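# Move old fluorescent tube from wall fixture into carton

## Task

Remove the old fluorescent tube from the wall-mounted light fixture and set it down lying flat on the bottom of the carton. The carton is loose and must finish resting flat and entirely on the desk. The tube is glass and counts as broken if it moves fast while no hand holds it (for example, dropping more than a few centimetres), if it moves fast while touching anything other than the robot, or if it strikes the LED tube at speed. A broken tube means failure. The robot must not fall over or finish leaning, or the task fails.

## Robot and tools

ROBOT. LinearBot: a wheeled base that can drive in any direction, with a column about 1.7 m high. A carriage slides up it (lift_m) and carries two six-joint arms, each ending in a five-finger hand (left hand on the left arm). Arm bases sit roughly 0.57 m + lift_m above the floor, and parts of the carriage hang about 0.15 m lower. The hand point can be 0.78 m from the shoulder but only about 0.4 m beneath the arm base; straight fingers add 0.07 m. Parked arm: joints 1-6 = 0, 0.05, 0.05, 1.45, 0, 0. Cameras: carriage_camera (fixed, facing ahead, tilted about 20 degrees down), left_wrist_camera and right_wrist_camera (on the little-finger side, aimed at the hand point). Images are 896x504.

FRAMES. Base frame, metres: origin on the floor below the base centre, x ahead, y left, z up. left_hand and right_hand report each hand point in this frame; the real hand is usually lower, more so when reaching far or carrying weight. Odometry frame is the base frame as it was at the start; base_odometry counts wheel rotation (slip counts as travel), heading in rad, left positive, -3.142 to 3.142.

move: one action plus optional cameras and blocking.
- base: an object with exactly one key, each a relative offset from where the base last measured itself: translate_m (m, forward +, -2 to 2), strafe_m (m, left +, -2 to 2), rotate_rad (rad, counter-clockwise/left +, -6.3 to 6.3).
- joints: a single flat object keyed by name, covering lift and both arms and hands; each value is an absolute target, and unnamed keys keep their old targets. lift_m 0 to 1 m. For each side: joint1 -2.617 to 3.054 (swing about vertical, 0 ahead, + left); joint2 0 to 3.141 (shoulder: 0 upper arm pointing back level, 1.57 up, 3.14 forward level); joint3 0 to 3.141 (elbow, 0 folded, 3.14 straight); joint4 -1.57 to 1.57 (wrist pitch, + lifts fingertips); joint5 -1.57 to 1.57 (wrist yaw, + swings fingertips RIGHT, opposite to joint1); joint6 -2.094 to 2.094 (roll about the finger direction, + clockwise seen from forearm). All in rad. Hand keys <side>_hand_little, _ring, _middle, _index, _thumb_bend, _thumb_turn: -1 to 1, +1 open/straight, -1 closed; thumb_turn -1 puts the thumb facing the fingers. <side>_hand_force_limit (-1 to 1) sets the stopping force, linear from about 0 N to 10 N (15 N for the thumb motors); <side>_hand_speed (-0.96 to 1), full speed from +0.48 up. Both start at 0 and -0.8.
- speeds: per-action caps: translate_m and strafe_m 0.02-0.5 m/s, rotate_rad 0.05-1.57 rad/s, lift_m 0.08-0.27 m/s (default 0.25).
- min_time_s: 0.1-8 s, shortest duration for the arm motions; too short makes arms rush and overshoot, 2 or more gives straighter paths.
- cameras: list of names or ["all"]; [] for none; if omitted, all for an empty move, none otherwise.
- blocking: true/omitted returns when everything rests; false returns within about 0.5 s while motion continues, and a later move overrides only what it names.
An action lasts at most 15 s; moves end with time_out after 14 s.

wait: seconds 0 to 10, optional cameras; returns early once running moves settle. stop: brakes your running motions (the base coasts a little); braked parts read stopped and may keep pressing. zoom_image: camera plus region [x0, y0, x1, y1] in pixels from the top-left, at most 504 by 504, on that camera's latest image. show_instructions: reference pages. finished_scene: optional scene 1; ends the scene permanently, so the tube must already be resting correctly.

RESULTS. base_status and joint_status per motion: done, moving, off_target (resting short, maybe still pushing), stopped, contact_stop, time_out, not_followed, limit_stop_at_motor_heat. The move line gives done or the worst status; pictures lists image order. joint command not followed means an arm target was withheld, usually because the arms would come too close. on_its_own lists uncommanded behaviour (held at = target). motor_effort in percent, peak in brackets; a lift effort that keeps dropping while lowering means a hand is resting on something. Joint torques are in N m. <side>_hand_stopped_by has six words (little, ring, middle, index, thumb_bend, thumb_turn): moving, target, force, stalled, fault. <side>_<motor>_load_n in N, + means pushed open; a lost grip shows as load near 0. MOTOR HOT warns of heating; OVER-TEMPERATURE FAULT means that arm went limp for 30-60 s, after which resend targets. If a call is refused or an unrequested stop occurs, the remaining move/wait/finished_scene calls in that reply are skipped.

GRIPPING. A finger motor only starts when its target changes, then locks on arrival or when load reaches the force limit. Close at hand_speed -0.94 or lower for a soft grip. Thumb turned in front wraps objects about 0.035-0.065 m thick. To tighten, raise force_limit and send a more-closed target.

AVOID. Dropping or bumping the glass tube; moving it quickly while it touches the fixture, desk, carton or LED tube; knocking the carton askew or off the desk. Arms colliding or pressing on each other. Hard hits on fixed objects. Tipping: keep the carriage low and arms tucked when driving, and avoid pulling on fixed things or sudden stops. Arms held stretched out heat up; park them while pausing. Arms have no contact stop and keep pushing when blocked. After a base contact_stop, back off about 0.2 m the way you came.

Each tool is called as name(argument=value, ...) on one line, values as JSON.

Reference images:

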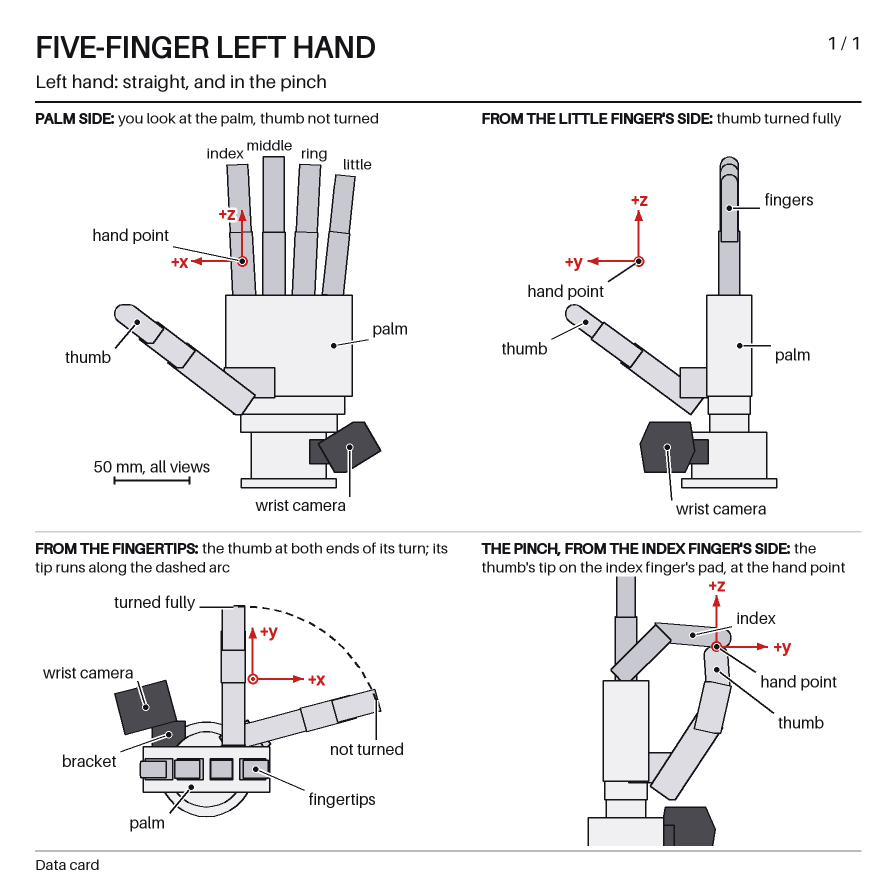

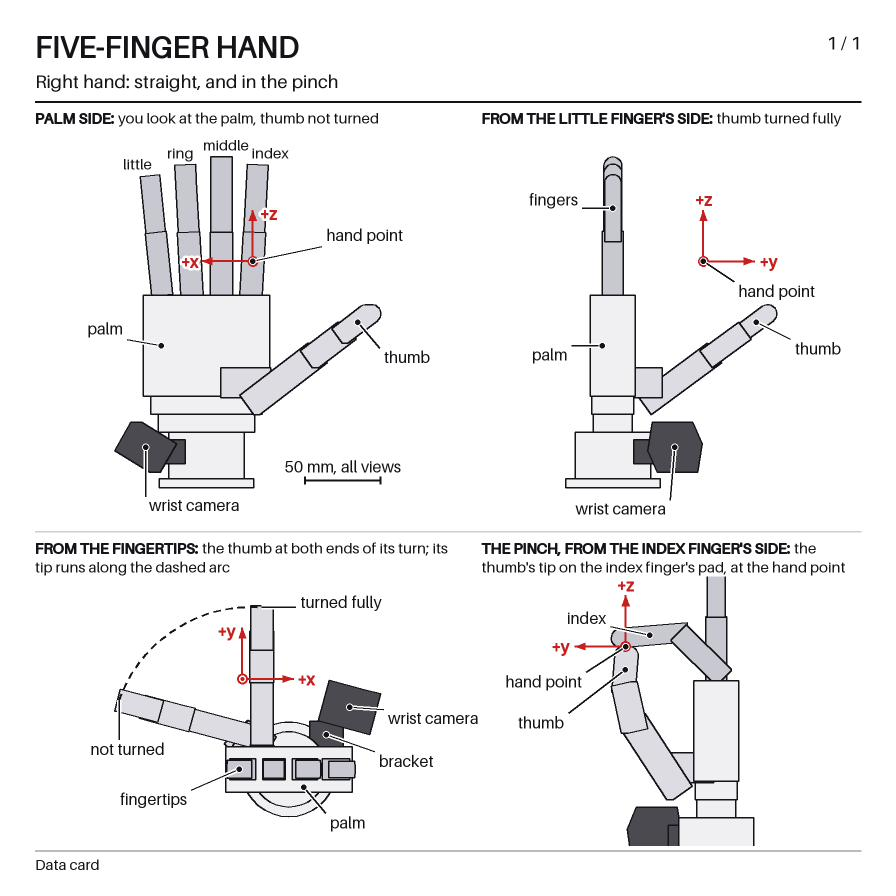

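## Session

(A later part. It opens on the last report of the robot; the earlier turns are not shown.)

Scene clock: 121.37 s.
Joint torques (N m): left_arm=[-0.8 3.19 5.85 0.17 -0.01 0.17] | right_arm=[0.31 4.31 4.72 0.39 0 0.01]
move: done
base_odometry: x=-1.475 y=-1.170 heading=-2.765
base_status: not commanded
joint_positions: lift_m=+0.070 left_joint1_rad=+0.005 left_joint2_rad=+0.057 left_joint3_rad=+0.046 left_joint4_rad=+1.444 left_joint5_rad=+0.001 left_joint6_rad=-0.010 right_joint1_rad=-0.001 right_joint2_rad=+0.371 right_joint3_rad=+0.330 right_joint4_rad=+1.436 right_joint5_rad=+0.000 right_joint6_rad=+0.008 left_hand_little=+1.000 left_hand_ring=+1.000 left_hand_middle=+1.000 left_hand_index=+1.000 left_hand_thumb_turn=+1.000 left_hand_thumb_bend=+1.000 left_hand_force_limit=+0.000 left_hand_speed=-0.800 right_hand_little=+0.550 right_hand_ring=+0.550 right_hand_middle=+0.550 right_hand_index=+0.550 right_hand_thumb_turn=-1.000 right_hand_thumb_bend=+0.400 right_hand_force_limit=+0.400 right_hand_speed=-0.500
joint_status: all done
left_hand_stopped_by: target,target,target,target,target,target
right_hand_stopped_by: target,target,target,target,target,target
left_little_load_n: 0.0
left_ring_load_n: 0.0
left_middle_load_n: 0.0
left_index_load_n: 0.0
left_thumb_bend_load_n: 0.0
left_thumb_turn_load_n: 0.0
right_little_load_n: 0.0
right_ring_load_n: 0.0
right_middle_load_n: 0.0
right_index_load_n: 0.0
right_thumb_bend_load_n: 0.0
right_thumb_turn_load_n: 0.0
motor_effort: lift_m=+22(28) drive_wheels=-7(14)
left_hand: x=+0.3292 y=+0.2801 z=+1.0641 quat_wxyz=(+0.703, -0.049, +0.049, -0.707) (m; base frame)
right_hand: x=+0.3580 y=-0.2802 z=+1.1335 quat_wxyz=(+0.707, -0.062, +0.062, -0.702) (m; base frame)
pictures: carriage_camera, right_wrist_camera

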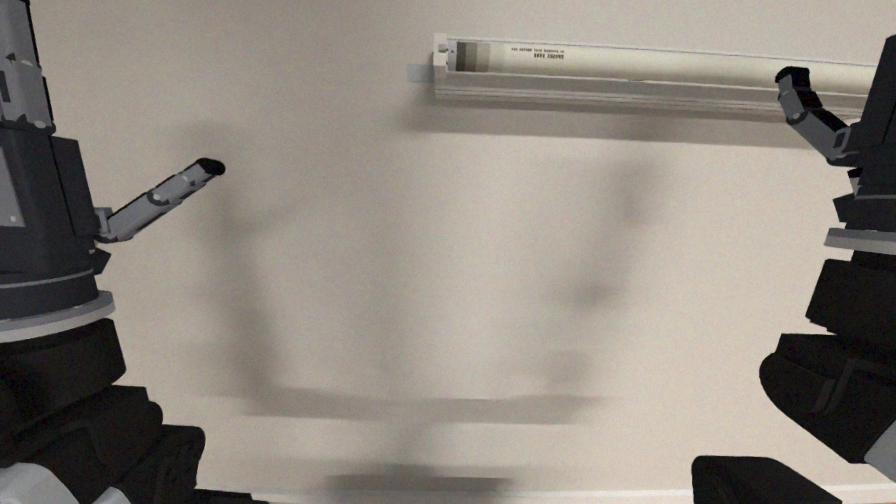

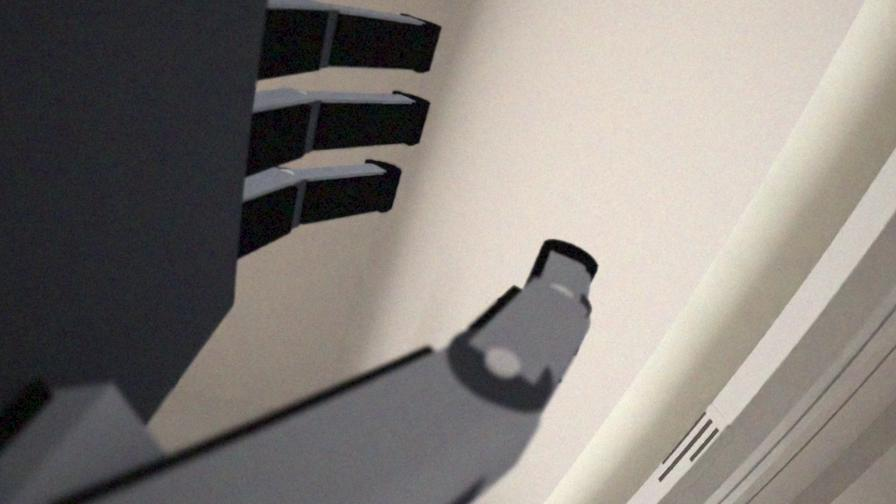

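move(base={"translate_m": 0.075}, speeds={"translate_m": 0.08}, cameras=["right_wrist_camera"])

move(base={"translate_m": 0.015}, speeds={"translate_m": 0.03}, cameras=["carriage_camera", "right_wrist_camera"])

Scene clock: 123.10 s.
Joint torques (N m): left_arm=[-0.58 3.21 5.81 0.13 0.02 0.13] | right_arm=[0.32 4.12 4.63 0.32 -0.02 -0.01]
move: done
base_odometry: x=-1.545 y=-1.197 heading=-2.765
base_status: done
joint_positions: lift_m=+0.070 left_joint1_rad=+0.005 left_joint2_rad=+0.057 left_joint3_rad=+0.046 left_joint4_rad=+1.444 left_joint5_rad=+0.001 left_joint6_rad=-0.010 right_joint1_rad=-0.001 right_joint2_rad=+0.373 right_joint3_rad=+0.330 right_joint4_rad=+1.443 right_joint5_rad=+0.000 right_joint6_rad=+0.008 left_hand_little=+1.000 left_hand_ring=+1.000 left_hand_middle=+1.000 left_hand_index=+1.000 left_hand_thumb_turn=+1.000 left_hand_thumb_bend=+1.000 left_hand_force_limit=+0.000 left_hand_speed=-0.800 right_hand_little=+0.550 right_hand_ring=+0.550 right_hand_middle=+0.550 right_hand_index=+0.550 right_hand_thumb_turn=-1.000 right_hand_thumb_bend=+0.400 right_hand_force_limit=+0.400 right_hand_speed=-0.500
joint_status: not commanded
left_hand_stopped_by: target,target,target,target,target,target
right_hand_stopped_by: target,target,target,target,target,target
left_little_load_n: 0.0
left_ring_load_n: 0.0
left_middle_load_n: 0.0
left_index_load_n: 0.0
left_thumb_bend_load_n: 0.0
left_thumb_turn_load_n: 0.0
right_little_load_n: 0.0
right_ring_load_n: 0.0
right_middle_load_n: 0.0
right_index_load_n: -0.5
right_thumb_bend_load_n: 0.0
right_thumb_turn_load_n: 0.0
motor_effort: lift_m=+20(25) drive_wheels=-9(20)
left_hand: x=+0.3292 y=+0.2801 z=+1.0641 quat_wxyz=(+0.703, -0.048, +0.049, -0.708) (m; base frame)
right_hand: x=+0.3575 y=-0.2803 z=+1.1340 quat_wxyz=(+0.707, -0.060, +0.061, -0.702) (m; base frame)
pictures: right_wrist_camera

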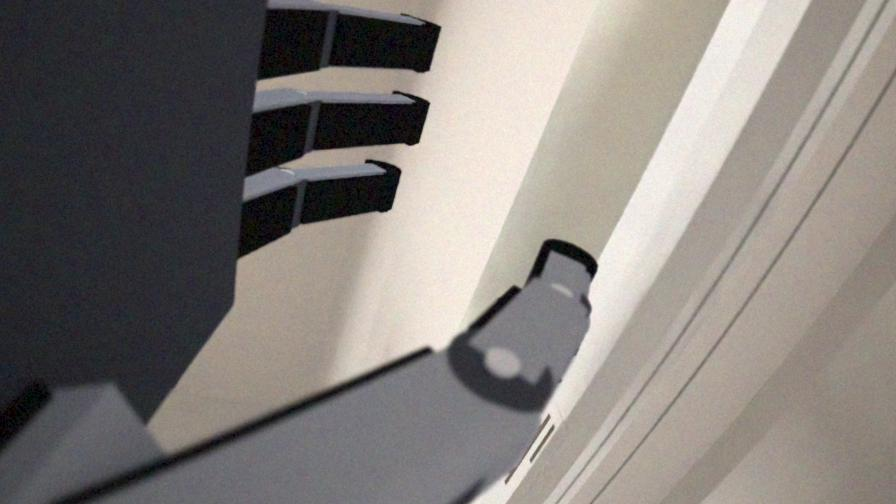

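Scene clock: 124.10 s.
Joint torques (N m): left_arm=[-0.59 3.33 5.98 0.15 0.04 0.11] | right_arm=[0.29 3.93 4.74 0.27 -0.03 -0.02]
move: done
base_odometry: x=-1.559 y=-1.202 heading=-2.766
base_status: done
joint_positions: lift_m=+0.070 left_joint1_rad=+0.005 left_joint2_rad=+0.057 left_joint3_rad=+0.046 left_joint4_rad=+1.444 left_joint5_rad=+0.001 left_joint6_rad=-0.010 right_joint1_rad=-0.001 right_joint2_rad=+0.374 right_joint3_rad=+0.330 right_joint4_rad=+1.447 right_joint5_rad=+0.000 right_joint6_rad=+0.008 left_hand_little=+1.000 left_hand_ring=+1.000 left_hand_middle=+1.000 left_hand_index=+1.000 left_hand_thumb_turn=+1.000 left_hand_thumb_bend=+1.000 left_hand_force_limit=+0.000 left_hand_speed=-0.800 right_hand_little=+0.550 right_hand_ring=+0.550 right_hand_middle=+0.550 right_hand_index=+0.550 right_hand_thumb_turn=-1.000 right_hand_thumb_bend=+0.400 right_hand_force_limit=+0.400 right_hand_speed=-0.500
joint_status: not commanded
left_hand_stopped_by: target,target,target,target,target,target
right_hand_stopped_by: target,target,target,target,target,target
left_little_load_n: 0.0
left_ring_load_n: 0.0
left_middle_load_n: 0.0
left_index_load_n: 0.0
left_thumb_bend_load_n: 0.0
left_thumb_turn_load_n: 0.0
right_little_load_n: 0.0
right_ring_load_n: 0.0
right_middle_load_n: 0.0
right_index_load_n: 0.0
right_thumb_bend_load_n: 0.0
right_thumb_turn_load_n: 0.0
motor_effort: lift_m=+23(24) drive_wheels=-12(18)
left_hand: x=+0.3291 y=+0.2801 z=+1.0642 quat_wxyz=(+0.703, -0.048, +0.049, -0.708) (m; base frame)
right_hand: x=+0.3568 y=-0.2803 z=+1.1343 quat_wxyz=(+0.707, -0.059, +0.060, -0.702) (m; base frame)
pictures: carriage_camera, right_wrist_camera

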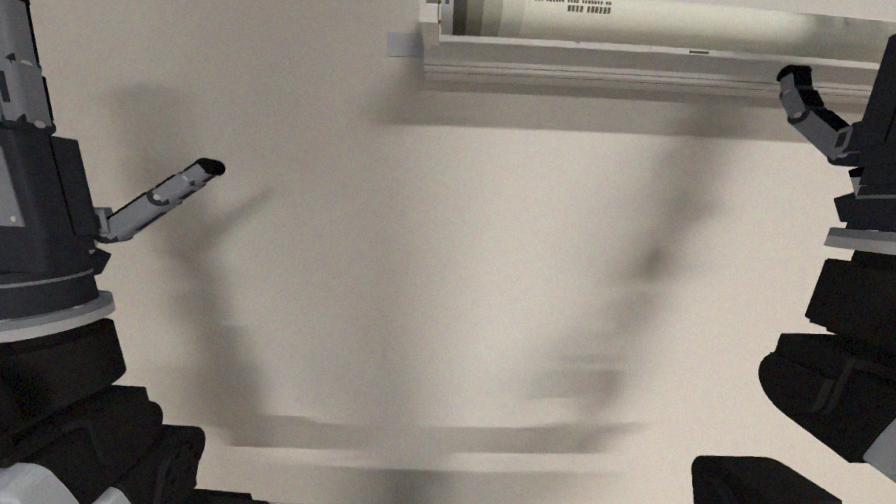

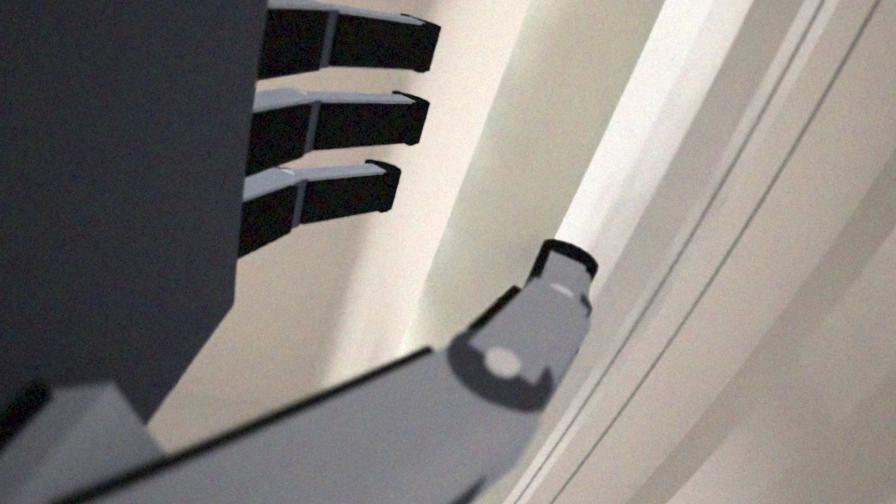

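move(base={"translate_m": 0.009}, speeds={"translate_m": 0.03})

move(joints={"right_hand_speed":-0.9,"right_hand_force_limit":-0.7,"right_hand_little":-0.3,"right_hand_ring":-0.3,"right_hand_middle":-0.3,"right_hand_index":-0.3}, cameras=["right_wrist_camera"])

move(joints={"right_hand_thumb_bend":-0.3}, cameras=["right_wrist_camera"])

Scene clock: 125.03 s.
Joint torques (N m): left_arm=[-0.51 3.29 5.83 0.17 0.07 0.12] | right_arm=[0.27 3.81 4.62 0.29 -0.01 -0.01]
move: done
base_odometry: x=-1.567 y=-1.205 heading=-2.766
base_status: done
joint_positions: lift_m=+0.070 left_joint1_rad=+0.005 left_joint2_rad=+0.057 left_joint3_rad=+0.046 left_joint4_rad=+1.444 left_joint5_rad=+0.001 left_joint6_rad=-0.010 right_joint1_rad=-0.001 right_joint2_rad=+0.376 right_joint3_rad=+0.330 right_joint4_rad=+1.448 right_joint5_rad=+0.000 right_joint6_rad=+0.008 left_hand_little=+1.000 left_hand_ring=+1.000 left_hand_middle=+1.000 left_hand_index=+1.000 left_hand_thumb_turn=+1.000 left_hand_thumb_bend=+1.000 left_hand_force_limit=+0.000 left_hand_speed=-0.800 right_hand_little=+0.550 right_hand_ring=+0.550 right_hand_middle=+0.550 right_hand_index=+0.550 right_hand_thumb_turn=-1.000 right_hand_thumb_bend=+0.400 right_hand_force_limit=+0.400 right_hand_speed=-0.500
joint_status: not commanded
left_hand_stopped_by: target,target,target,target,target,target
right_hand_stopped_by: target,target,target,target,target,target
left_little_load_n: 0.0
left_ring_load_n: 0.0
left_middle_load_n: 0.0
left_index_load_n: 0.0
left_thumb_bend_load_n: 0.0
left_thumb_turn_load_n: 0.0
right_little_load_n: 0.0
right_ring_load_n: 0.0
right_middle_load_n: -0.5
right_index_load_n: 0.0
right_thumb_bend_load_n: 0.0
right_thumb_turn_load_n: 0.0
motor_effort: lift_m=+22(24) drive_wheels=-8(17)
left_hand: x=+0.3291 y=+0.2801 z=+1.0642 quat_wxyz=(+0.703, -0.048, +0.049, -0.708) (m; base frame)
right_hand: x=+0.3573 y=-0.2803 z=+1.1342 quat_wxyz=(+0.707, -0.059, +0.060, -0.702) (m; base frame)
pictures: none

Scene clock: 128.27 s.
Joint torques (N m): left_arm=[-0.59 3.21 5.79 0.14 0.04 0.11] | right_arm=[0.27 3.79 4.7 0.23 -0.01 0]
move: off_target
base_odometry: x=-1.567 y=-1.205 heading=-2.766
base_status: not commanded
joint_positions: lift_m=+0.070 left_joint1_rad=+0.005 left_joint2_rad=+0.057 left_joint3_rad=+0.046 left_joint4_rad=+1.444 left_joint5_rad=+0.001 left_joint6_rad=-0.010 right_joint1_rad=-0.001 right_joint2_rad=+0.376 right_joint3_rad=+0.330 right_joint4_rad=+1.449 right_joint5_rad=+0.000 right_joint6_rad=+0.008 left_hand_little=+1.000 left_hand_ring=+1.000 left_hand_middle=+1.000 left_hand_index=+1.000 left_hand_thumb_turn=+1.000 left_hand_thumb_bend=+1.000 left_hand_force_limit=+0.000 left_hand_speed=-0.800 right_hand_little=+0.058 right_hand_ring=+0.095 right_hand_middle=+0.077 right_hand_index=+0.077 right_hand_thumb_turn=-1.000 right_hand_thumb_bend=+0.400 right_hand_force_limit=-0.700 right_hand_speed=-0.900
joint_status: right_hand_little off_target (ended at +0.058, target -0.300); right_hand_ring off_target (ended at +0.095, target -0.300); right_hand_middle off_target (ended at +0.077, target -0.300); right_hand_index off_target (ended at +0.077, target -0.300); the others done
left_hand_stopped_by: target,target,target,target,target,target
right_hand_stopped_by: force,force,force,force,target,target
left_little_load_n: 0.0
left_ring_load_n: 0.0
left_middle_load_n: 0.0
left_index_load_n: 0.0
left_thumb_bend_load_n: 0.0
left_thumb_turn_load_n: 0.0
right_little_load_n: 2.0
right_ring_load_n: -0.5
right_middle_load_n: 1.0
right_index_load_n: 1.5
right_thumb_bend_load_n: 0.0
right_thumb_turn_load_n: 0.0
motor_effort: lift_m=+21(25) drive_wheels=+5(10)
left_hand: x=+0.3291 y=+0.2801 z=+1.0642 quat_wxyz=(+0.703, -0.048, +0.049, -0.708) (m; base frame)
right_hand: x=+0.3569 y=-0.2803 z=+1.1343 quat_wxyz=(+0.707, -0.059, +0.060, -0.702) (m; base frame)
pictures: right_wrist_camera

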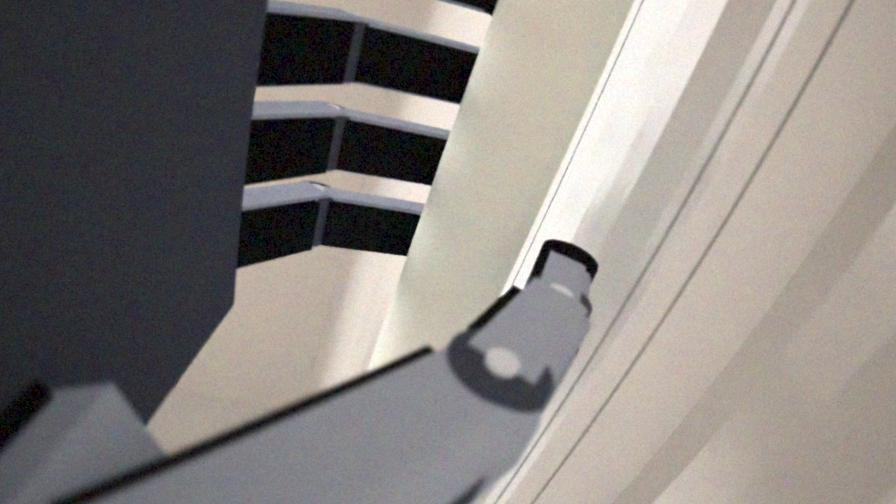

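Scene clock: 131.30 s.
Joint torques (N m): left_arm=[-0.73 3.19 5.96 0.12 0.08 0.09] | right_arm=[0.31 3.77 4.68 0.23 -0.01 -0.01]
move: off_target
base_odometry: x=-1.567 y=-1.205 heading=-2.766
base_status: not commanded
joint_positions: lift_m=+0.070 left_joint1_rad=+0.005 left_joint2_rad=+0.057 left_joint3_rad=+0.046 left_joint4_rad=+1.444 left_joint5_rad=+0.001 left_joint6_rad=-0.010 right_joint1_rad=-0.001 right_joint2_rad=+0.376 right_joint3_rad=+0.330 right_joint4_rad=+1.449 right_joint5_rad=+0.000 right_joint6_rad=+0.008 left_hand_little=+1.000 left_hand_ring=+1.000 left_hand_middle=+1.000 left_hand_index=+1.000 left_hand_thumb_turn=+1.000 left_hand_thumb_bend=+1.000 left_hand_force_limit=+0.000 left_hand_speed=-0.800 right_hand_little=+0.058 right_hand_ring=+0.095 right_hand_middle=+0.077 right_hand_index=+0.077 right_hand_thumb_turn=-1.000 right_hand_thumb_bend=+0.234 right_hand_force_limit=-0.700 right_hand_speed=-0.900
joint_status: right_hand_thumb_bend off_target (ended at +0.234, target -0.300)
left_hand_stopped_by: target,target,target,target,target,target
right_hand_stopped_by: force,force,force,force,force,target
left_little_load_n: 0.0
left_ring_load_n: 0.0
left_middle_load_n: 0.0
left_index_load_n: 0.0
left_thumb_bend_load_n: 0.0
left_thumb_turn_load_n: 0.0
right_little_load_n: 2.5
right_ring_load_n: 0.0
right_middle_load_n: 1.5
right_index_load_n: 1.5
right_thumb_bend_load_n: 2.5
right_thumb_turn_load_n: 0.5
motor_effort: lift_m=+21(24) drive_wheels=+3(8)
left_hand: x=+0.3291 y=+0.2801 z=+1.0642 quat_wxyz=(+0.703, -0.048, +0.049, -0.708) (m; base frame)
right_hand: x=+0.3569 y=-0.2803 z=+1.1343 quat_wxyz=(+0.707, -0.059, +0.060, -0.702) (m; base frame)
pictures: right_wrist_camera

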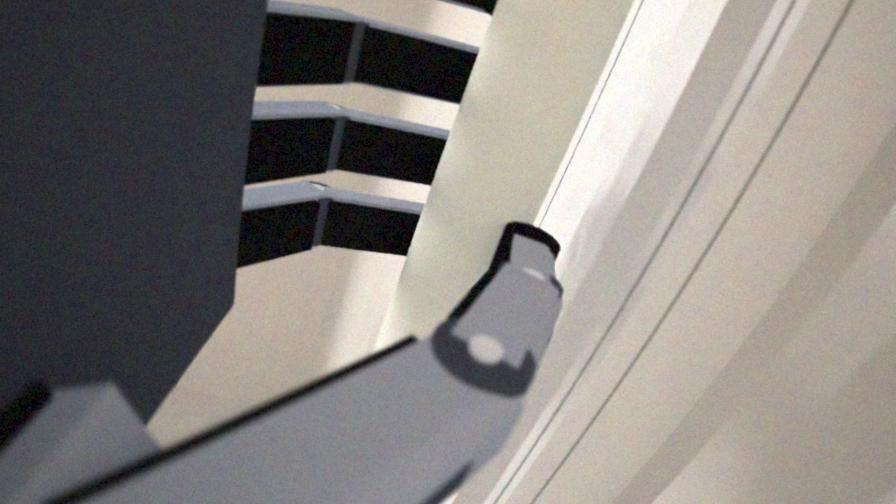

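move(joints={"right_hand_force_limit":0.7,"right_hand_little":-0.5,"right_hand_ring":-0.5,"right_hand_middle":-0.5,"right_hand_index":-0.5,"right_hand_thumb_bend":-0.5}, cameras=["carriage_camera"])

zoom_image(camera="carriage_camera", region=[410, 0, 650, 110])

move(joints={"right_joint2_rad":0.24,"right_joint3_rad":0.38,"right_joint4_rad":1.17}, min_time_s=2, cameras=["carriage_camera"])

zoom_image(camera="carriage_camera", region=[410, 0, 650, 110])

Scene clock: 132.50 s.
Joint torques (N m): left_arm=[-0.57 3.45 5.78 0.16 0.06 0.11] | right_arm=[0.31 3.79 4.48 0.24 0.01 0.04]
move: off_target
base_odometry: x=-1.567 y=-1.205 heading=-2.766
base_status: not commanded
joint_positions: lift_m=+0.070 left_joint1_rad=+0.005 left_joint2_rad=+0.057 left_joint3_rad=+0.046 left_joint4_rad=+1.444 left_joint5_rad=+0.001 left_joint6_rad=-0.010 right_joint1_rad=-0.001 right_joint2_rad=+0.376 right_joint3_rad=+0.331 right_joint4_rad=+1.449 right_joint5_rad=-0.001 right_joint6_rad=+0.003 left_hand_little=+1.000 left_hand_ring=+1.000 left_hand_middle=+1.000 left_hand_index=+1.000 left_hand_thumb_turn=+1.000 left_hand_thumb_bend=+1.000 left_hand_force_limit=+0.000 left_hand_speed=-0.800 right_hand_little=+0.024 right_hand_ring=+0.053 right_hand_middle=+0.053 right_hand_index=+0.053 right_hand_thumb_turn=-1.000 right_hand_thumb_bend=+0.222 right_hand_force_limit=+0.700 right_hand_speed=-0.900
joint_status: right_hand_little off_target (ended at +0.024, target -0.500); right_hand_ring off_target (ended at +0.053, target -0.500); right_hand_middle off_target (ended at +0.053, target -0.500); right_hand_index off_target (ended at +0.053, target -0.500); right_hand_thumb_bend off_target (ended at +0.222, target -0.500); the others done
left_hand_stopped_by: target,target,target,target,target,target
right_hand_stopped_by: force,force,force,force,force,target
left_little_load_n: 0.0
left_ring_load_n: 0.0
left_middle_load_n: 0.5
left_index_load_n: 0.0
left_thumb_bend_load_n: 0.0
left_thumb_turn_load_n: 0.0
right_little_load_n: 8.0
right_ring_load_n: 9.0
right_middle_load_n: 7.5
right_index_load_n: 7.0
right_thumb_bend_load_n: 12.5
right_thumb_turn_load_n: 1.5
motor_effort: lift_m=+22(24) drive_wheels=+4(7)
left_hand: x=+0.3291 y=+0.2801 z=+1.0642 quat_wxyz=(+0.703, -0.048, +0.049, -0.708) (m; base frame)
right_hand: x=+0.3565 y=-0.2802 z=+1.1349 quat_wxyz=(+0.705, -0.059, +0.058, -0.704) (m; base frame)
pictures: carriage_camera

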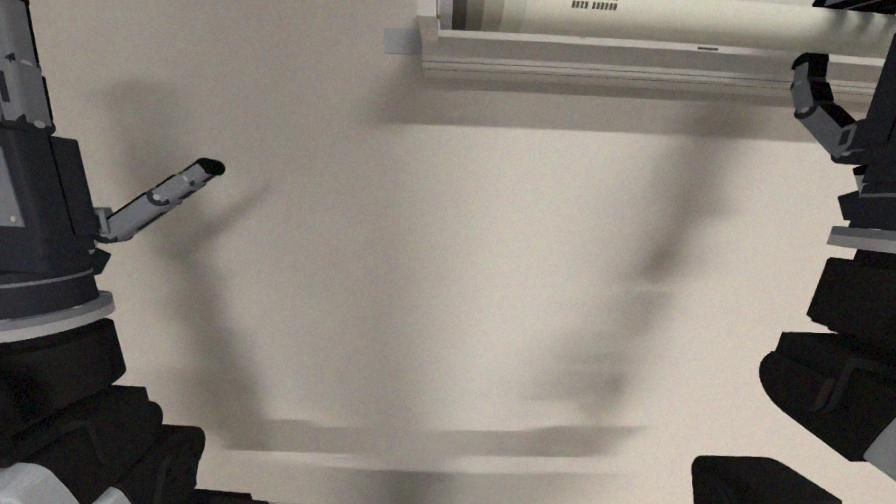

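Scaled by 2.100.

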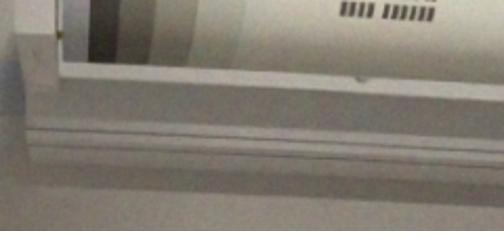

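Scene clock: 134.80 s.
Joint torques (N m): left_arm=[-0.75 3.3 6.02 0.16 0.04 0.11] | right_arm=[0.35 2.37 5.74 0.11 0.03 0.05]
move: done
base_odometry: x=-1.567 y=-1.205 heading=-2.766
base_status: not commanded
joint_positions: lift_m=+0.070 left_joint1_rad=+0.005 left_joint2_rad=+0.057 left_joint3_rad=+0.046 left_joint4_rad=+1.444 left_joint5_rad=+0.001 left_joint6_rad=-0.010 right_joint1_rad=-0.001 right_joint2_rad=+0.252 right_joint3_rad=+0.378 right_joint4_rad=+1.199 right_joint5_rad=-0.003 right_joint6_rad=+0.002 left_hand_little=+1.000 left_hand_ring=+1.000 left_hand_middle=+1.000 left_hand_index=+1.000 left_hand_thumb_turn=+1.000 left_hand_thumb_bend=+1.000 left_hand_force_limit=+0.000 left_hand_speed=-0.800 right_hand_little=+0.024 right_hand_ring=+0.053 right_hand_middle=+0.053 right_hand_index=+0.053 right_hand_thumb_turn=-1.000 right_hand_thumb_bend=+0.222 right_hand_force_limit=+0.700 right_hand_speed=-0.900
joint_status: all done
left_hand_stopped_by: target,target,target,target,target,target
right_hand_stopped_by: force,force,force,force,force,target
left_little_load_n: 0.0
left_ring_load_n: 0.0
left_middle_load_n: 0.0
left_index_load_n: 0.0
left_thumb_bend_load_n: 0.0
left_thumb_turn_load_n: 0.0
right_little_load_n: 6.0
right_ring_load_n: 8.0
right_middle_load_n: 6.0
right_index_load_n: 5.5
right_thumb_bend_load_n: 15.0
right_thumb_turn_load_n: 2.0
motor_effort: lift_m=+22(25) drive_wheels=+2(9)
left_hand: x=+0.3291 y=+0.2801 z=+1.0642 quat_wxyz=(+0.703, -0.048, +0.049, -0.708) (m; base frame)
right_hand: x=+0.3545 y=-0.2799 z=+1.1358 quat_wxyz=(+0.702, -0.088, +0.086, -0.701) (m; base frame)
pictures: carriage_camera

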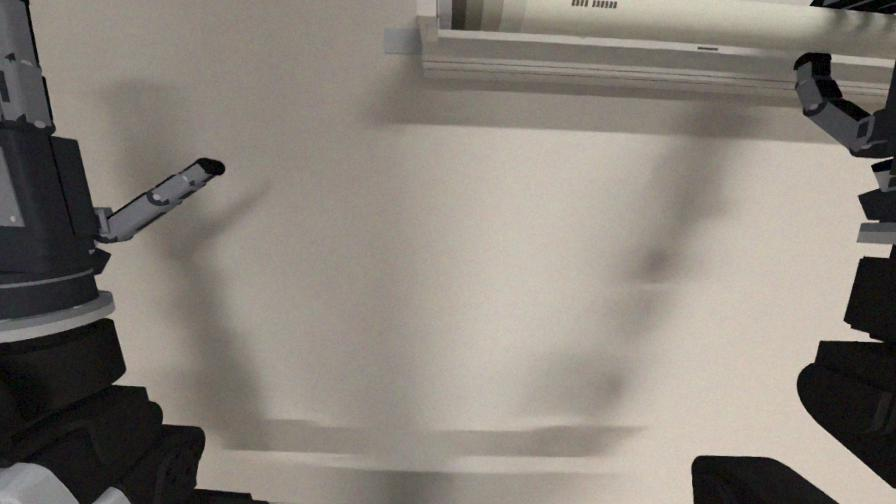

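Scaled by 2.100.

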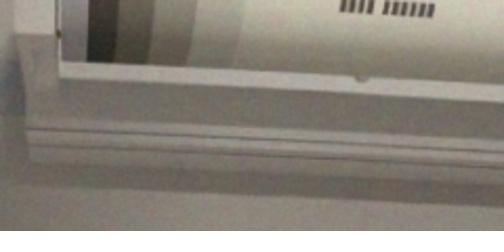

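move(joints={"right_joint2_rad":0.11,"right_joint3_rad":0.53,"right_joint4_rad":0.72}, min_time_s=2.5, cameras=["carriage_camera"])

zoom_image(camera="carriage_camera", region=[410, 0, 650, 110])

Scene clock: 137.70 s.
Joint torques (N m): left_arm=[-0.62 3.12 5.75 0.14 0.01 0.14] | right_arm=[0.28 3.3 6.58 0.36 0.11 0.15]
move: off_target
base_odometry: x=-1.567 y=-1.205 heading=-2.766
base_status: not commanded
joint_positions: lift_m=+0.070 left_joint1_rad=+0.005 left_joint2_rad=+0.057 left_joint3_rad=+0.046 left_joint4_rad=+1.444 left_joint5_rad=+0.001 left_joint6_rad=-0.010 right_joint1_rad=-0.001 right_joint2_rad=+0.119 right_joint3_rad=+0.514 right_joint4_rad=+0.762 right_joint5_rad=-0.011 right_joint6_rad=-0.008 left_hand_little=+1.000 left_hand_ring=+1.000 left_hand_middle=+1.000 left_hand_index=+1.000 left_hand_thumb_turn=+1.000 left_hand_thumb_bend=+1.000 left_hand_force_limit=+0.000 left_hand_speed=-0.800 right_hand_little=+0.023 right_hand_ring=+0.053 right_hand_middle=+0.053 right_hand_index=+0.053 right_hand_thumb_turn=-1.000 right_hand_thumb_bend=+0.223 right_hand_force_limit=+0.700 right_hand_speed=-0.900
joint_status: right_joint4_rad off_target (ended at +0.763, target +0.720); the others done
left_hand_stopped_by: target,target,target,target,target,target
right_hand_stopped_by: force,force,force,force,force,target
left_little_load_n: 0.0
left_ring_load_n: 0.0
left_middle_load_n: 0.0
left_index_load_n: 0.0
left_thumb_bend_load_n: 0.0
left_thumb_turn_load_n: 0.0
right_little_load_n: 3.0
right_ring_load_n: 4.5
right_middle_load_n: 3.0
right_index_load_n: 3.5
right_thumb_bend_load_n: 17.0
right_thumb_turn_load_n: 3.5
motor_effort: lift_m=+20(25) drive_wheels=+3(10)
left_hand: x=+0.3291 y=+0.2801 z=+1.0642 quat_wxyz=(+0.703, -0.048, +0.049, -0.708) (m; base frame)
right_hand: x=+0.3547 y=-0.2790 z=+1.1365 quat_wxyz=(+0.690, -0.149, +0.141, -0.694) (m; base frame)
pictures: carriage_camera

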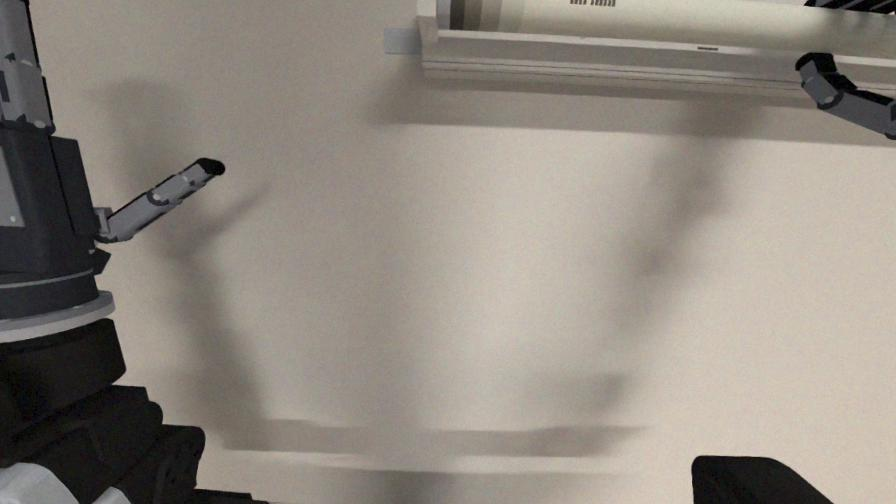

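Scaled by 2.100.

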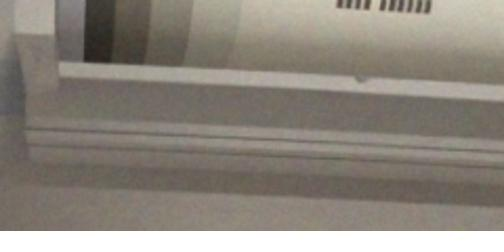

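move(joints={"right_joint2_rad":0.09,"right_joint3_rad":0.715,"right_joint4_rad":0.335}, min_time_s=2.5)

move(joints={"right_joint2_rad":0.133,"right_joint3_rad":0.88,"right_joint4_rad":0.07}, min_time_s=2.5, cameras=["carriage_camera", "right_wrist_camera"])

zoom_image(camera="carriage_camera", region=[410, 0, 650, 110])

Scene clock: 140.90 s.
Joint torques (N m): left_arm=[-0.58 3.15 5.79 0.17 0.01 0.13] | right_arm=[0.29 3.92 6.19 0.74 0.17 0.25]
move: off_target
base_odometry: x=-1.567 y=-1.205 heading=-2.766
base_status: not commanded
joint_positions: lift_m=+0.070 left_joint1_rad=+0.005 left_joint2_rad=+0.057 left_joint3_rad=+0.046 left_joint4_rad=+1.444 left_joint5_rad=+0.001 left_joint6_rad=-0.010 right_joint1_rad=-0.001 right_joint2_rad=+0.098 right_joint3_rad=+0.698 right_joint4_rad=+0.380 right_joint5_rad=-0.015 right_joint6_rad=-0.018 left_hand_little=+1.000 left_hand_ring=+1.000 left_hand_middle=+1.000 left_hand_index=+1.000 left_hand_thumb_turn=+1.000 left_hand_thumb_bend=+1.000 left_hand_force_limit=+0.000 left_hand_speed=-0.800 right_hand_little=+0.024 right_hand_ring=+0.052 right_hand_middle=+0.052 right_hand_index=+0.052 right_hand_thumb_turn=-1.000 right_hand_thumb_bend=+0.223 right_hand_force_limit=+0.700 right_hand_speed=-0.900
joint_status: right_joint4_rad off_target (ended at +0.380, target +0.335); the others done
left_hand_stopped_by: target,target,target,target,target,target
right_hand_stopped_by: force,force,force,force,force,target
left_little_load_n: 0.0
left_ring_load_n: 0.0
left_middle_load_n: 0.0
left_index_load_n: 0.0
left_thumb_bend_load_n: 0.0
left_thumb_turn_load_n: 0.0
right_little_load_n: 7.0
right_ring_load_n: 3.0
right_middle_load_n: 1.0
right_index_load_n: 2.5
right_thumb_bend_load_n: 11.5
right_thumb_turn_load_n: 2.5
motor_effort: lift_m=+23(25) drive_wheels=+5(8)
left_hand: x=+0.3291 y=+0.2801 z=+1.0642 quat_wxyz=(+0.703, -0.048, +0.049, -0.708) (m; base frame)
right_hand: x=+0.3559 y=-0.2788 z=+1.1368 quat_wxyz=(+0.671, -0.213, +0.199, -0.681) (m; base frame)
pictures: none

Scene clock: 143.70 s.
Joint torques (N m): left_arm=[-0.59 3.38 5.79 0.11 0 0.12] | right_arm=[0.34 5.33 6.15 0.95 0.16 0.28]
move: off_target
base_odometry: x=-1.567 y=-1.205 heading=-2.766
base_status: not commanded
joint_positions: lift_m=+0.070 left_joint1_rad=+0.005 left_joint2_rad=+0.057 left_joint3_rad=+0.046 left_joint4_rad=+1.444 left_joint5_rad=+0.001 left_joint6_rad=-0.010 right_joint1_rad=-0.001 right_joint2_rad=+0.128 right_joint3_rad=+0.860 right_joint4_rad=+0.119 right_joint5_rad=-0.016 right_joint6_rad=-0.020 left_hand_little=+1.000 left_hand_ring=+1.000 left_hand_middle=+1.000 left_hand_index=+1.000 left_hand_thumb_turn=+1.000 left_hand_thumb_bend=+1.000 left_hand_force_limit=+0.000 left_hand_speed=-0.800 right_hand_little=+0.024 right_hand_ring=+0.052 right_hand_middle=+0.052 right_hand_index=+0.052 right_hand_thumb_turn=-1.000 right_hand_thumb_bend=+0.223 right_hand_force_limit=+0.700 right_hand_speed=-0.900
joint_status: right_joint4_rad off_target (ended at +0.119, target +0.070); the others done
left_hand_stopped_by: target,target,target,target,target,target
right_hand_stopped_by: force,force,force,force,force,target
left_little_load_n: 0.0
left_ring_load_n: 0.0
left_middle_load_n: 0.0
left_index_load_n: 0.0
left_thumb_bend_load_n: 0.0
left_thumb_turn_load_n: 0.0
right_little_load_n: 5.5
right_ring_load_n: 5.0
right_middle_load_n: 2.5
right_index_load_n: 3.0
right_thumb_bend_load_n: 15.0
right_thumb_turn_load_n: 2.5
motor_effort: lift_m=+22(25) drive_wheels=+5(8)
left_hand: x=+0.3291 y=+0.2801 z=+1.0642 quat_wxyz=(+0.703, -0.048, +0.049, -0.708) (m; base frame)
right_hand: x=+0.3536 y=-0.2789 z=+1.1377 quat_wxyz=(+0.657, -0.257, +0.242, -0.667) (m; base frame)
pictures: carriage_camera, right_wrist_camera

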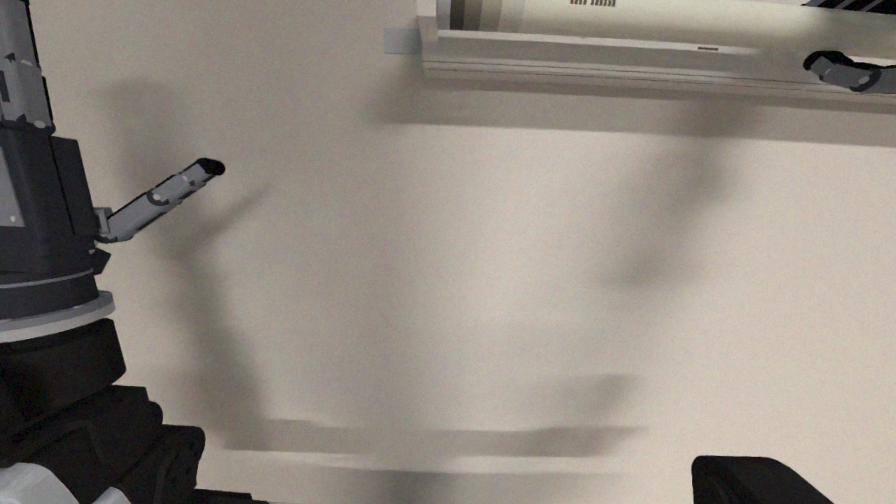

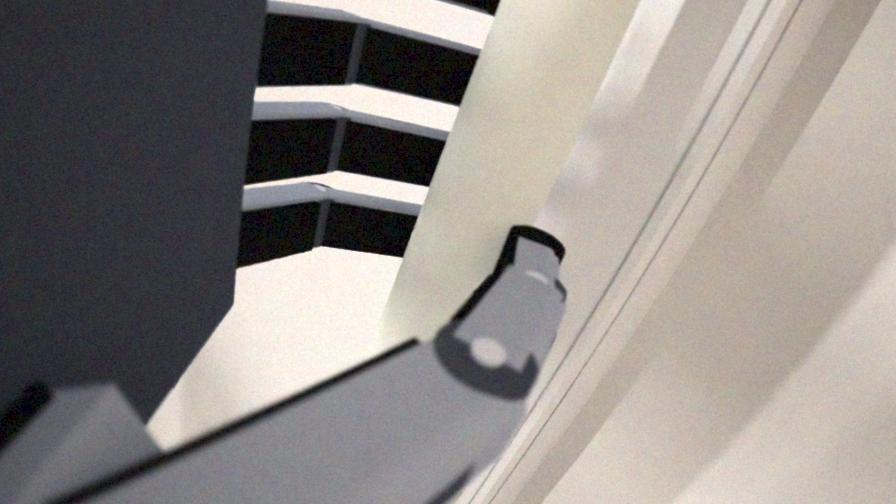

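Scaled by 2.100.

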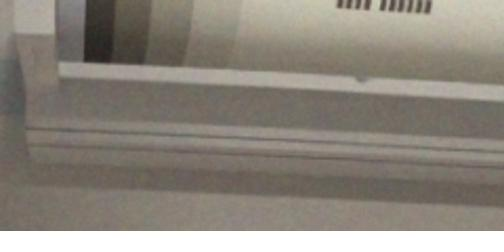

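move(cameras=["all"])

zoom_image(camera="carriage_camera", region=[410, 0, 650, 110])

Scene clock: 144.57 s.
Joint torques (N m): left_arm=[-0.76 3.4 5.98 0.12 -0.02 0.15] | right_arm=[0.32 5.26 6.17 0.97 0.17 0.27]
base_odometry: x=-1.567 y=-1.205 heading=-2.766
base_status: not commanded
joint_positions: lift_m=+0.070 left_joint1_rad=+0.005 left_joint2_rad=+0.057 left_joint3_rad=+0.046 left_joint4_rad=+1.444 left_joint5_rad=+0.001 left_joint6_rad=-0.010 right_joint1_rad=-0.001 right_joint2_rad=+0.128 right_joint3_rad=+0.860 right_joint4_rad=+0.119 right_joint5_rad=-0.016 right_joint6_rad=-0.020 left_hand_little=+1.000 left_hand_ring=+1.000 left_hand_middle=+1.000 left_hand_index=+1.000 left_hand_thumb_turn=+1.000 left_hand_thumb_bend=+1.000 left_hand_force_limit=+0.000 left_hand_speed=-0.800 right_hand_little=+0.024 right_hand_ring=+0.052 right_hand_middle=+0.052 right_hand_index=+0.052 right_hand_thumb_turn=-1.000 right_hand_thumb_bend=+0.223 right_hand_force_limit=+0.700 right_hand_speed=-0.900
joint_status: right_joint4_rad off_target (ended at +0.119, target +0.070); the others done
left_hand_stopped_by: target,target,target,target,target,target
right_hand_stopped_by: force,force,force,force,force,target
left_little_load_n: 0.0
left_ring_load_n: 0.0
left_middle_load_n: 0.0
left_index_load_n: 0.0
left_thumb_bend_load_n: 0.0
left_thumb_turn_load_n: 0.0
right_little_load_n: 5.0
right_ring_load_n: 5.5
right_middle_load_n: 2.5
right_index_load_n: 3.0
right_thumb_bend_load_n: 15.0
right_thumb_turn_load_n: 2.5
motor_effort: lift_m=+22(25) drive_wheels=+4(8)
left_hand: x=+0.3291 y=+0.2801 z=+1.0642 quat_wxyz=(+0.703, -0.048, +0.049, -0.708) (m; base frame)
right_hand: x=+0.3536 y=-0.2789 z=+1.1377 quat_wxyz=(+0.657, -0.257, +0.242, -0.667) (m; base frame)
pictures: carriage_camera, left_wrist_camera, right_wrist_camera

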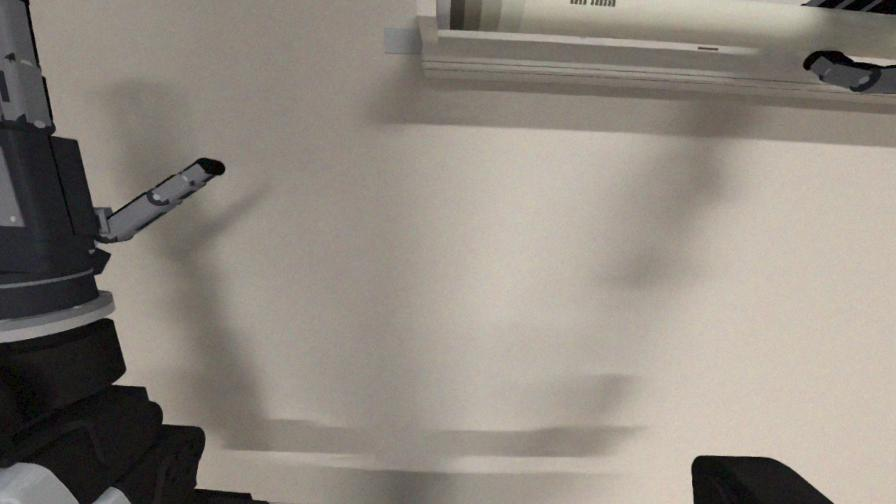

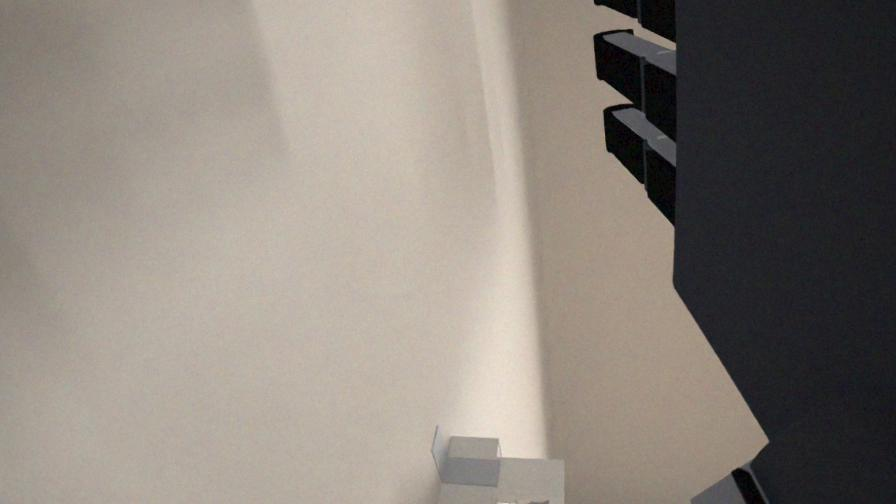

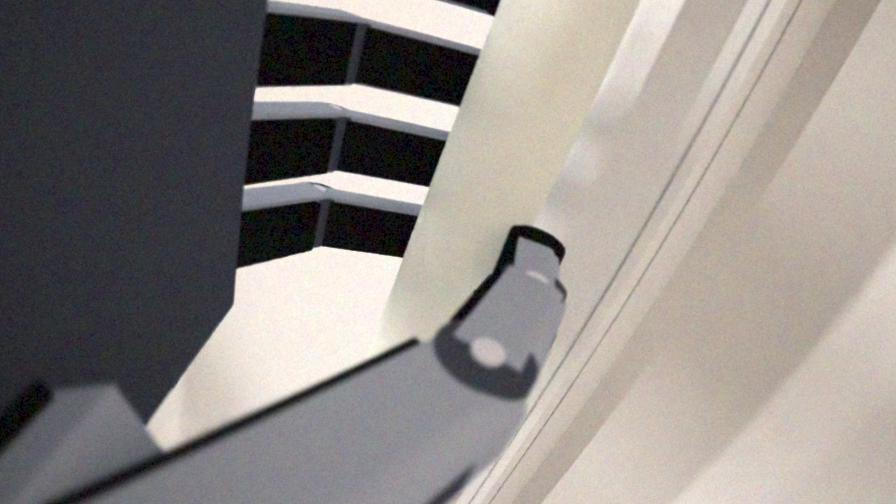

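Scaled by 2.100.

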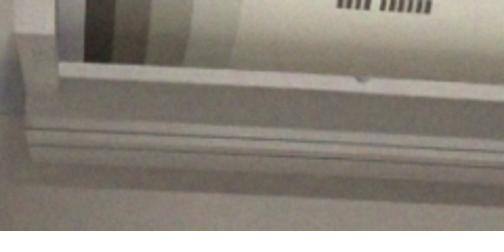

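zoom_image(camera="carriage_camera", region=[416, 0, 536, 60])

Scaled by 4.200.

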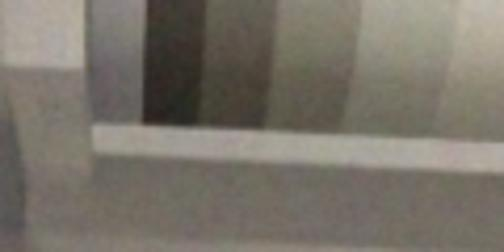

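move(joints={"right_hand_speed": -0.6, "right_hand_force_limit": 0.7, "right_hand_index": 0.4, "right_hand_middle": 0.4, "right_hand_ring": 0.4, "right_hand_little": 0.4, "right_hand_thumb_bend": 0.4}, cameras=["carriage_camera", "right_wrist_camera"])

zoom_image(camera="carriage_camera", region=[410, 0, 650, 110])

Scene clock: 146.70 s.
Joint torques (N m): left_arm=[-0.64 3.22 5.98 0.14 0.1 0.11] | right_arm=[0.31 5.29 6.09 1.47 0.11 0.17]
move: done
base_odometry: x=-1.567 y=-1.205 heading=-2.766
base_status: not commanded
joint_positions: lift_m=+0.070 left_joint1_rad=+0.005 left_joint2_rad=+0.057 left_joint3_rad=+0.046 left_joint4_rad=+1.444 left_joint5_rad=+0.001 left_joint6_rad=-0.010 right_joint1_rad=-0.001 right_joint2_rad=+0.128 right_joint3_rad=+0.861 right_joint4_rad=+0.080 right_joint5_rad=-0.009 right_joint6_rad=-0.011 left_hand_little=+1.000 left_hand_ring=+1.000 left_hand_middle=+1.000 left_hand_index=+1.000 left_hand_thumb_turn=+1.000 left_hand_thumb_bend=+1.000 left_hand_force_limit=+0.000 left_hand_speed=-0.800 right_hand_little=+0.400 right_hand_ring=+0.400 right_hand_middle=+0.400 right_hand_index=+0.400 right_hand_thumb_turn=-1.000 right_hand_thumb_bend=+0.400 right_hand_force_limit=+0.700 right_hand_speed=-0.600
joint_status: all done
left_hand_stopped_by: target,target,target,target,target,target
right_hand_stopped_by: target,target,target,target,target,target
left_little_load_n: 0.0
left_ring_load_n: 0.0
left_middle_load_n: 0.0
left_index_load_n: 0.0
left_thumb_bend_load_n: 0.0
left_thumb_turn_load_n: 0.0
right_little_load_n: 0.0
right_ring_load_n: 0.0
right_middle_load_n: 0.0
right_index_load_n: 0.0
right_thumb_bend_load_n: 0.0
right_thumb_turn_load_n: 0.0
motor_effort: lift_m=+22(24) drive_wheels=+1(12)
left_hand: x=+0.3291 y=+0.2801 z=+1.0642 quat_wxyz=(+0.703, -0.048, +0.049, -0.708) (m; base frame)
right_hand: x=+0.3592 y=-0.2795 z=+1.1296 quat_wxyz=(+0.654, -0.266, +0.257, -0.660) (m; base frame)
pictures: carriage_camera, right_wrist_camera

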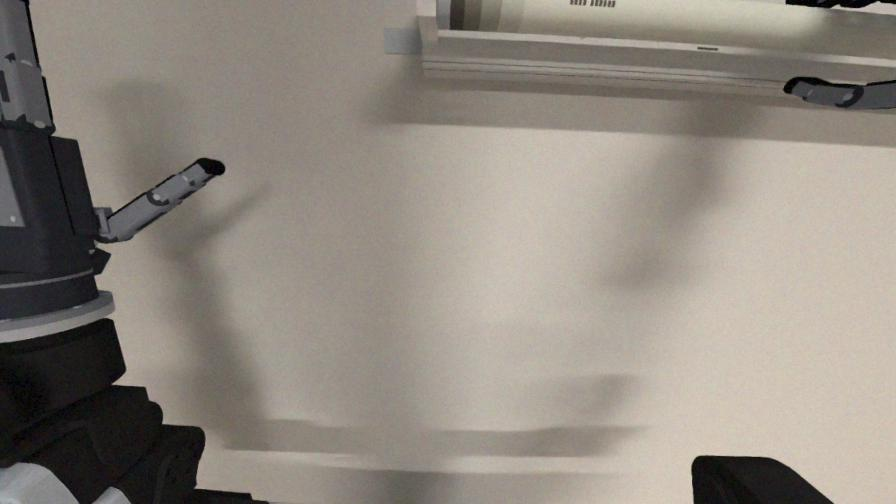

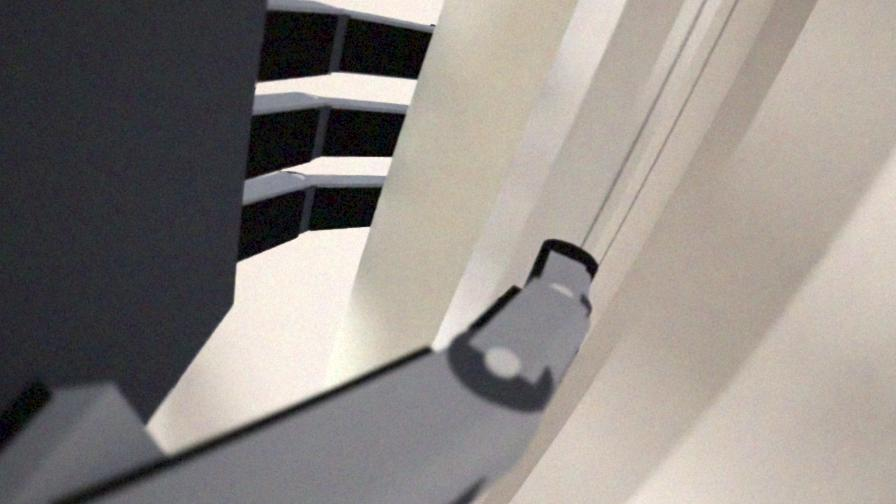

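Scaled by 2.100.

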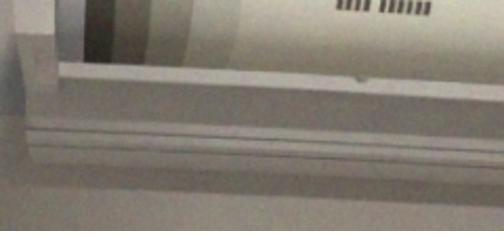

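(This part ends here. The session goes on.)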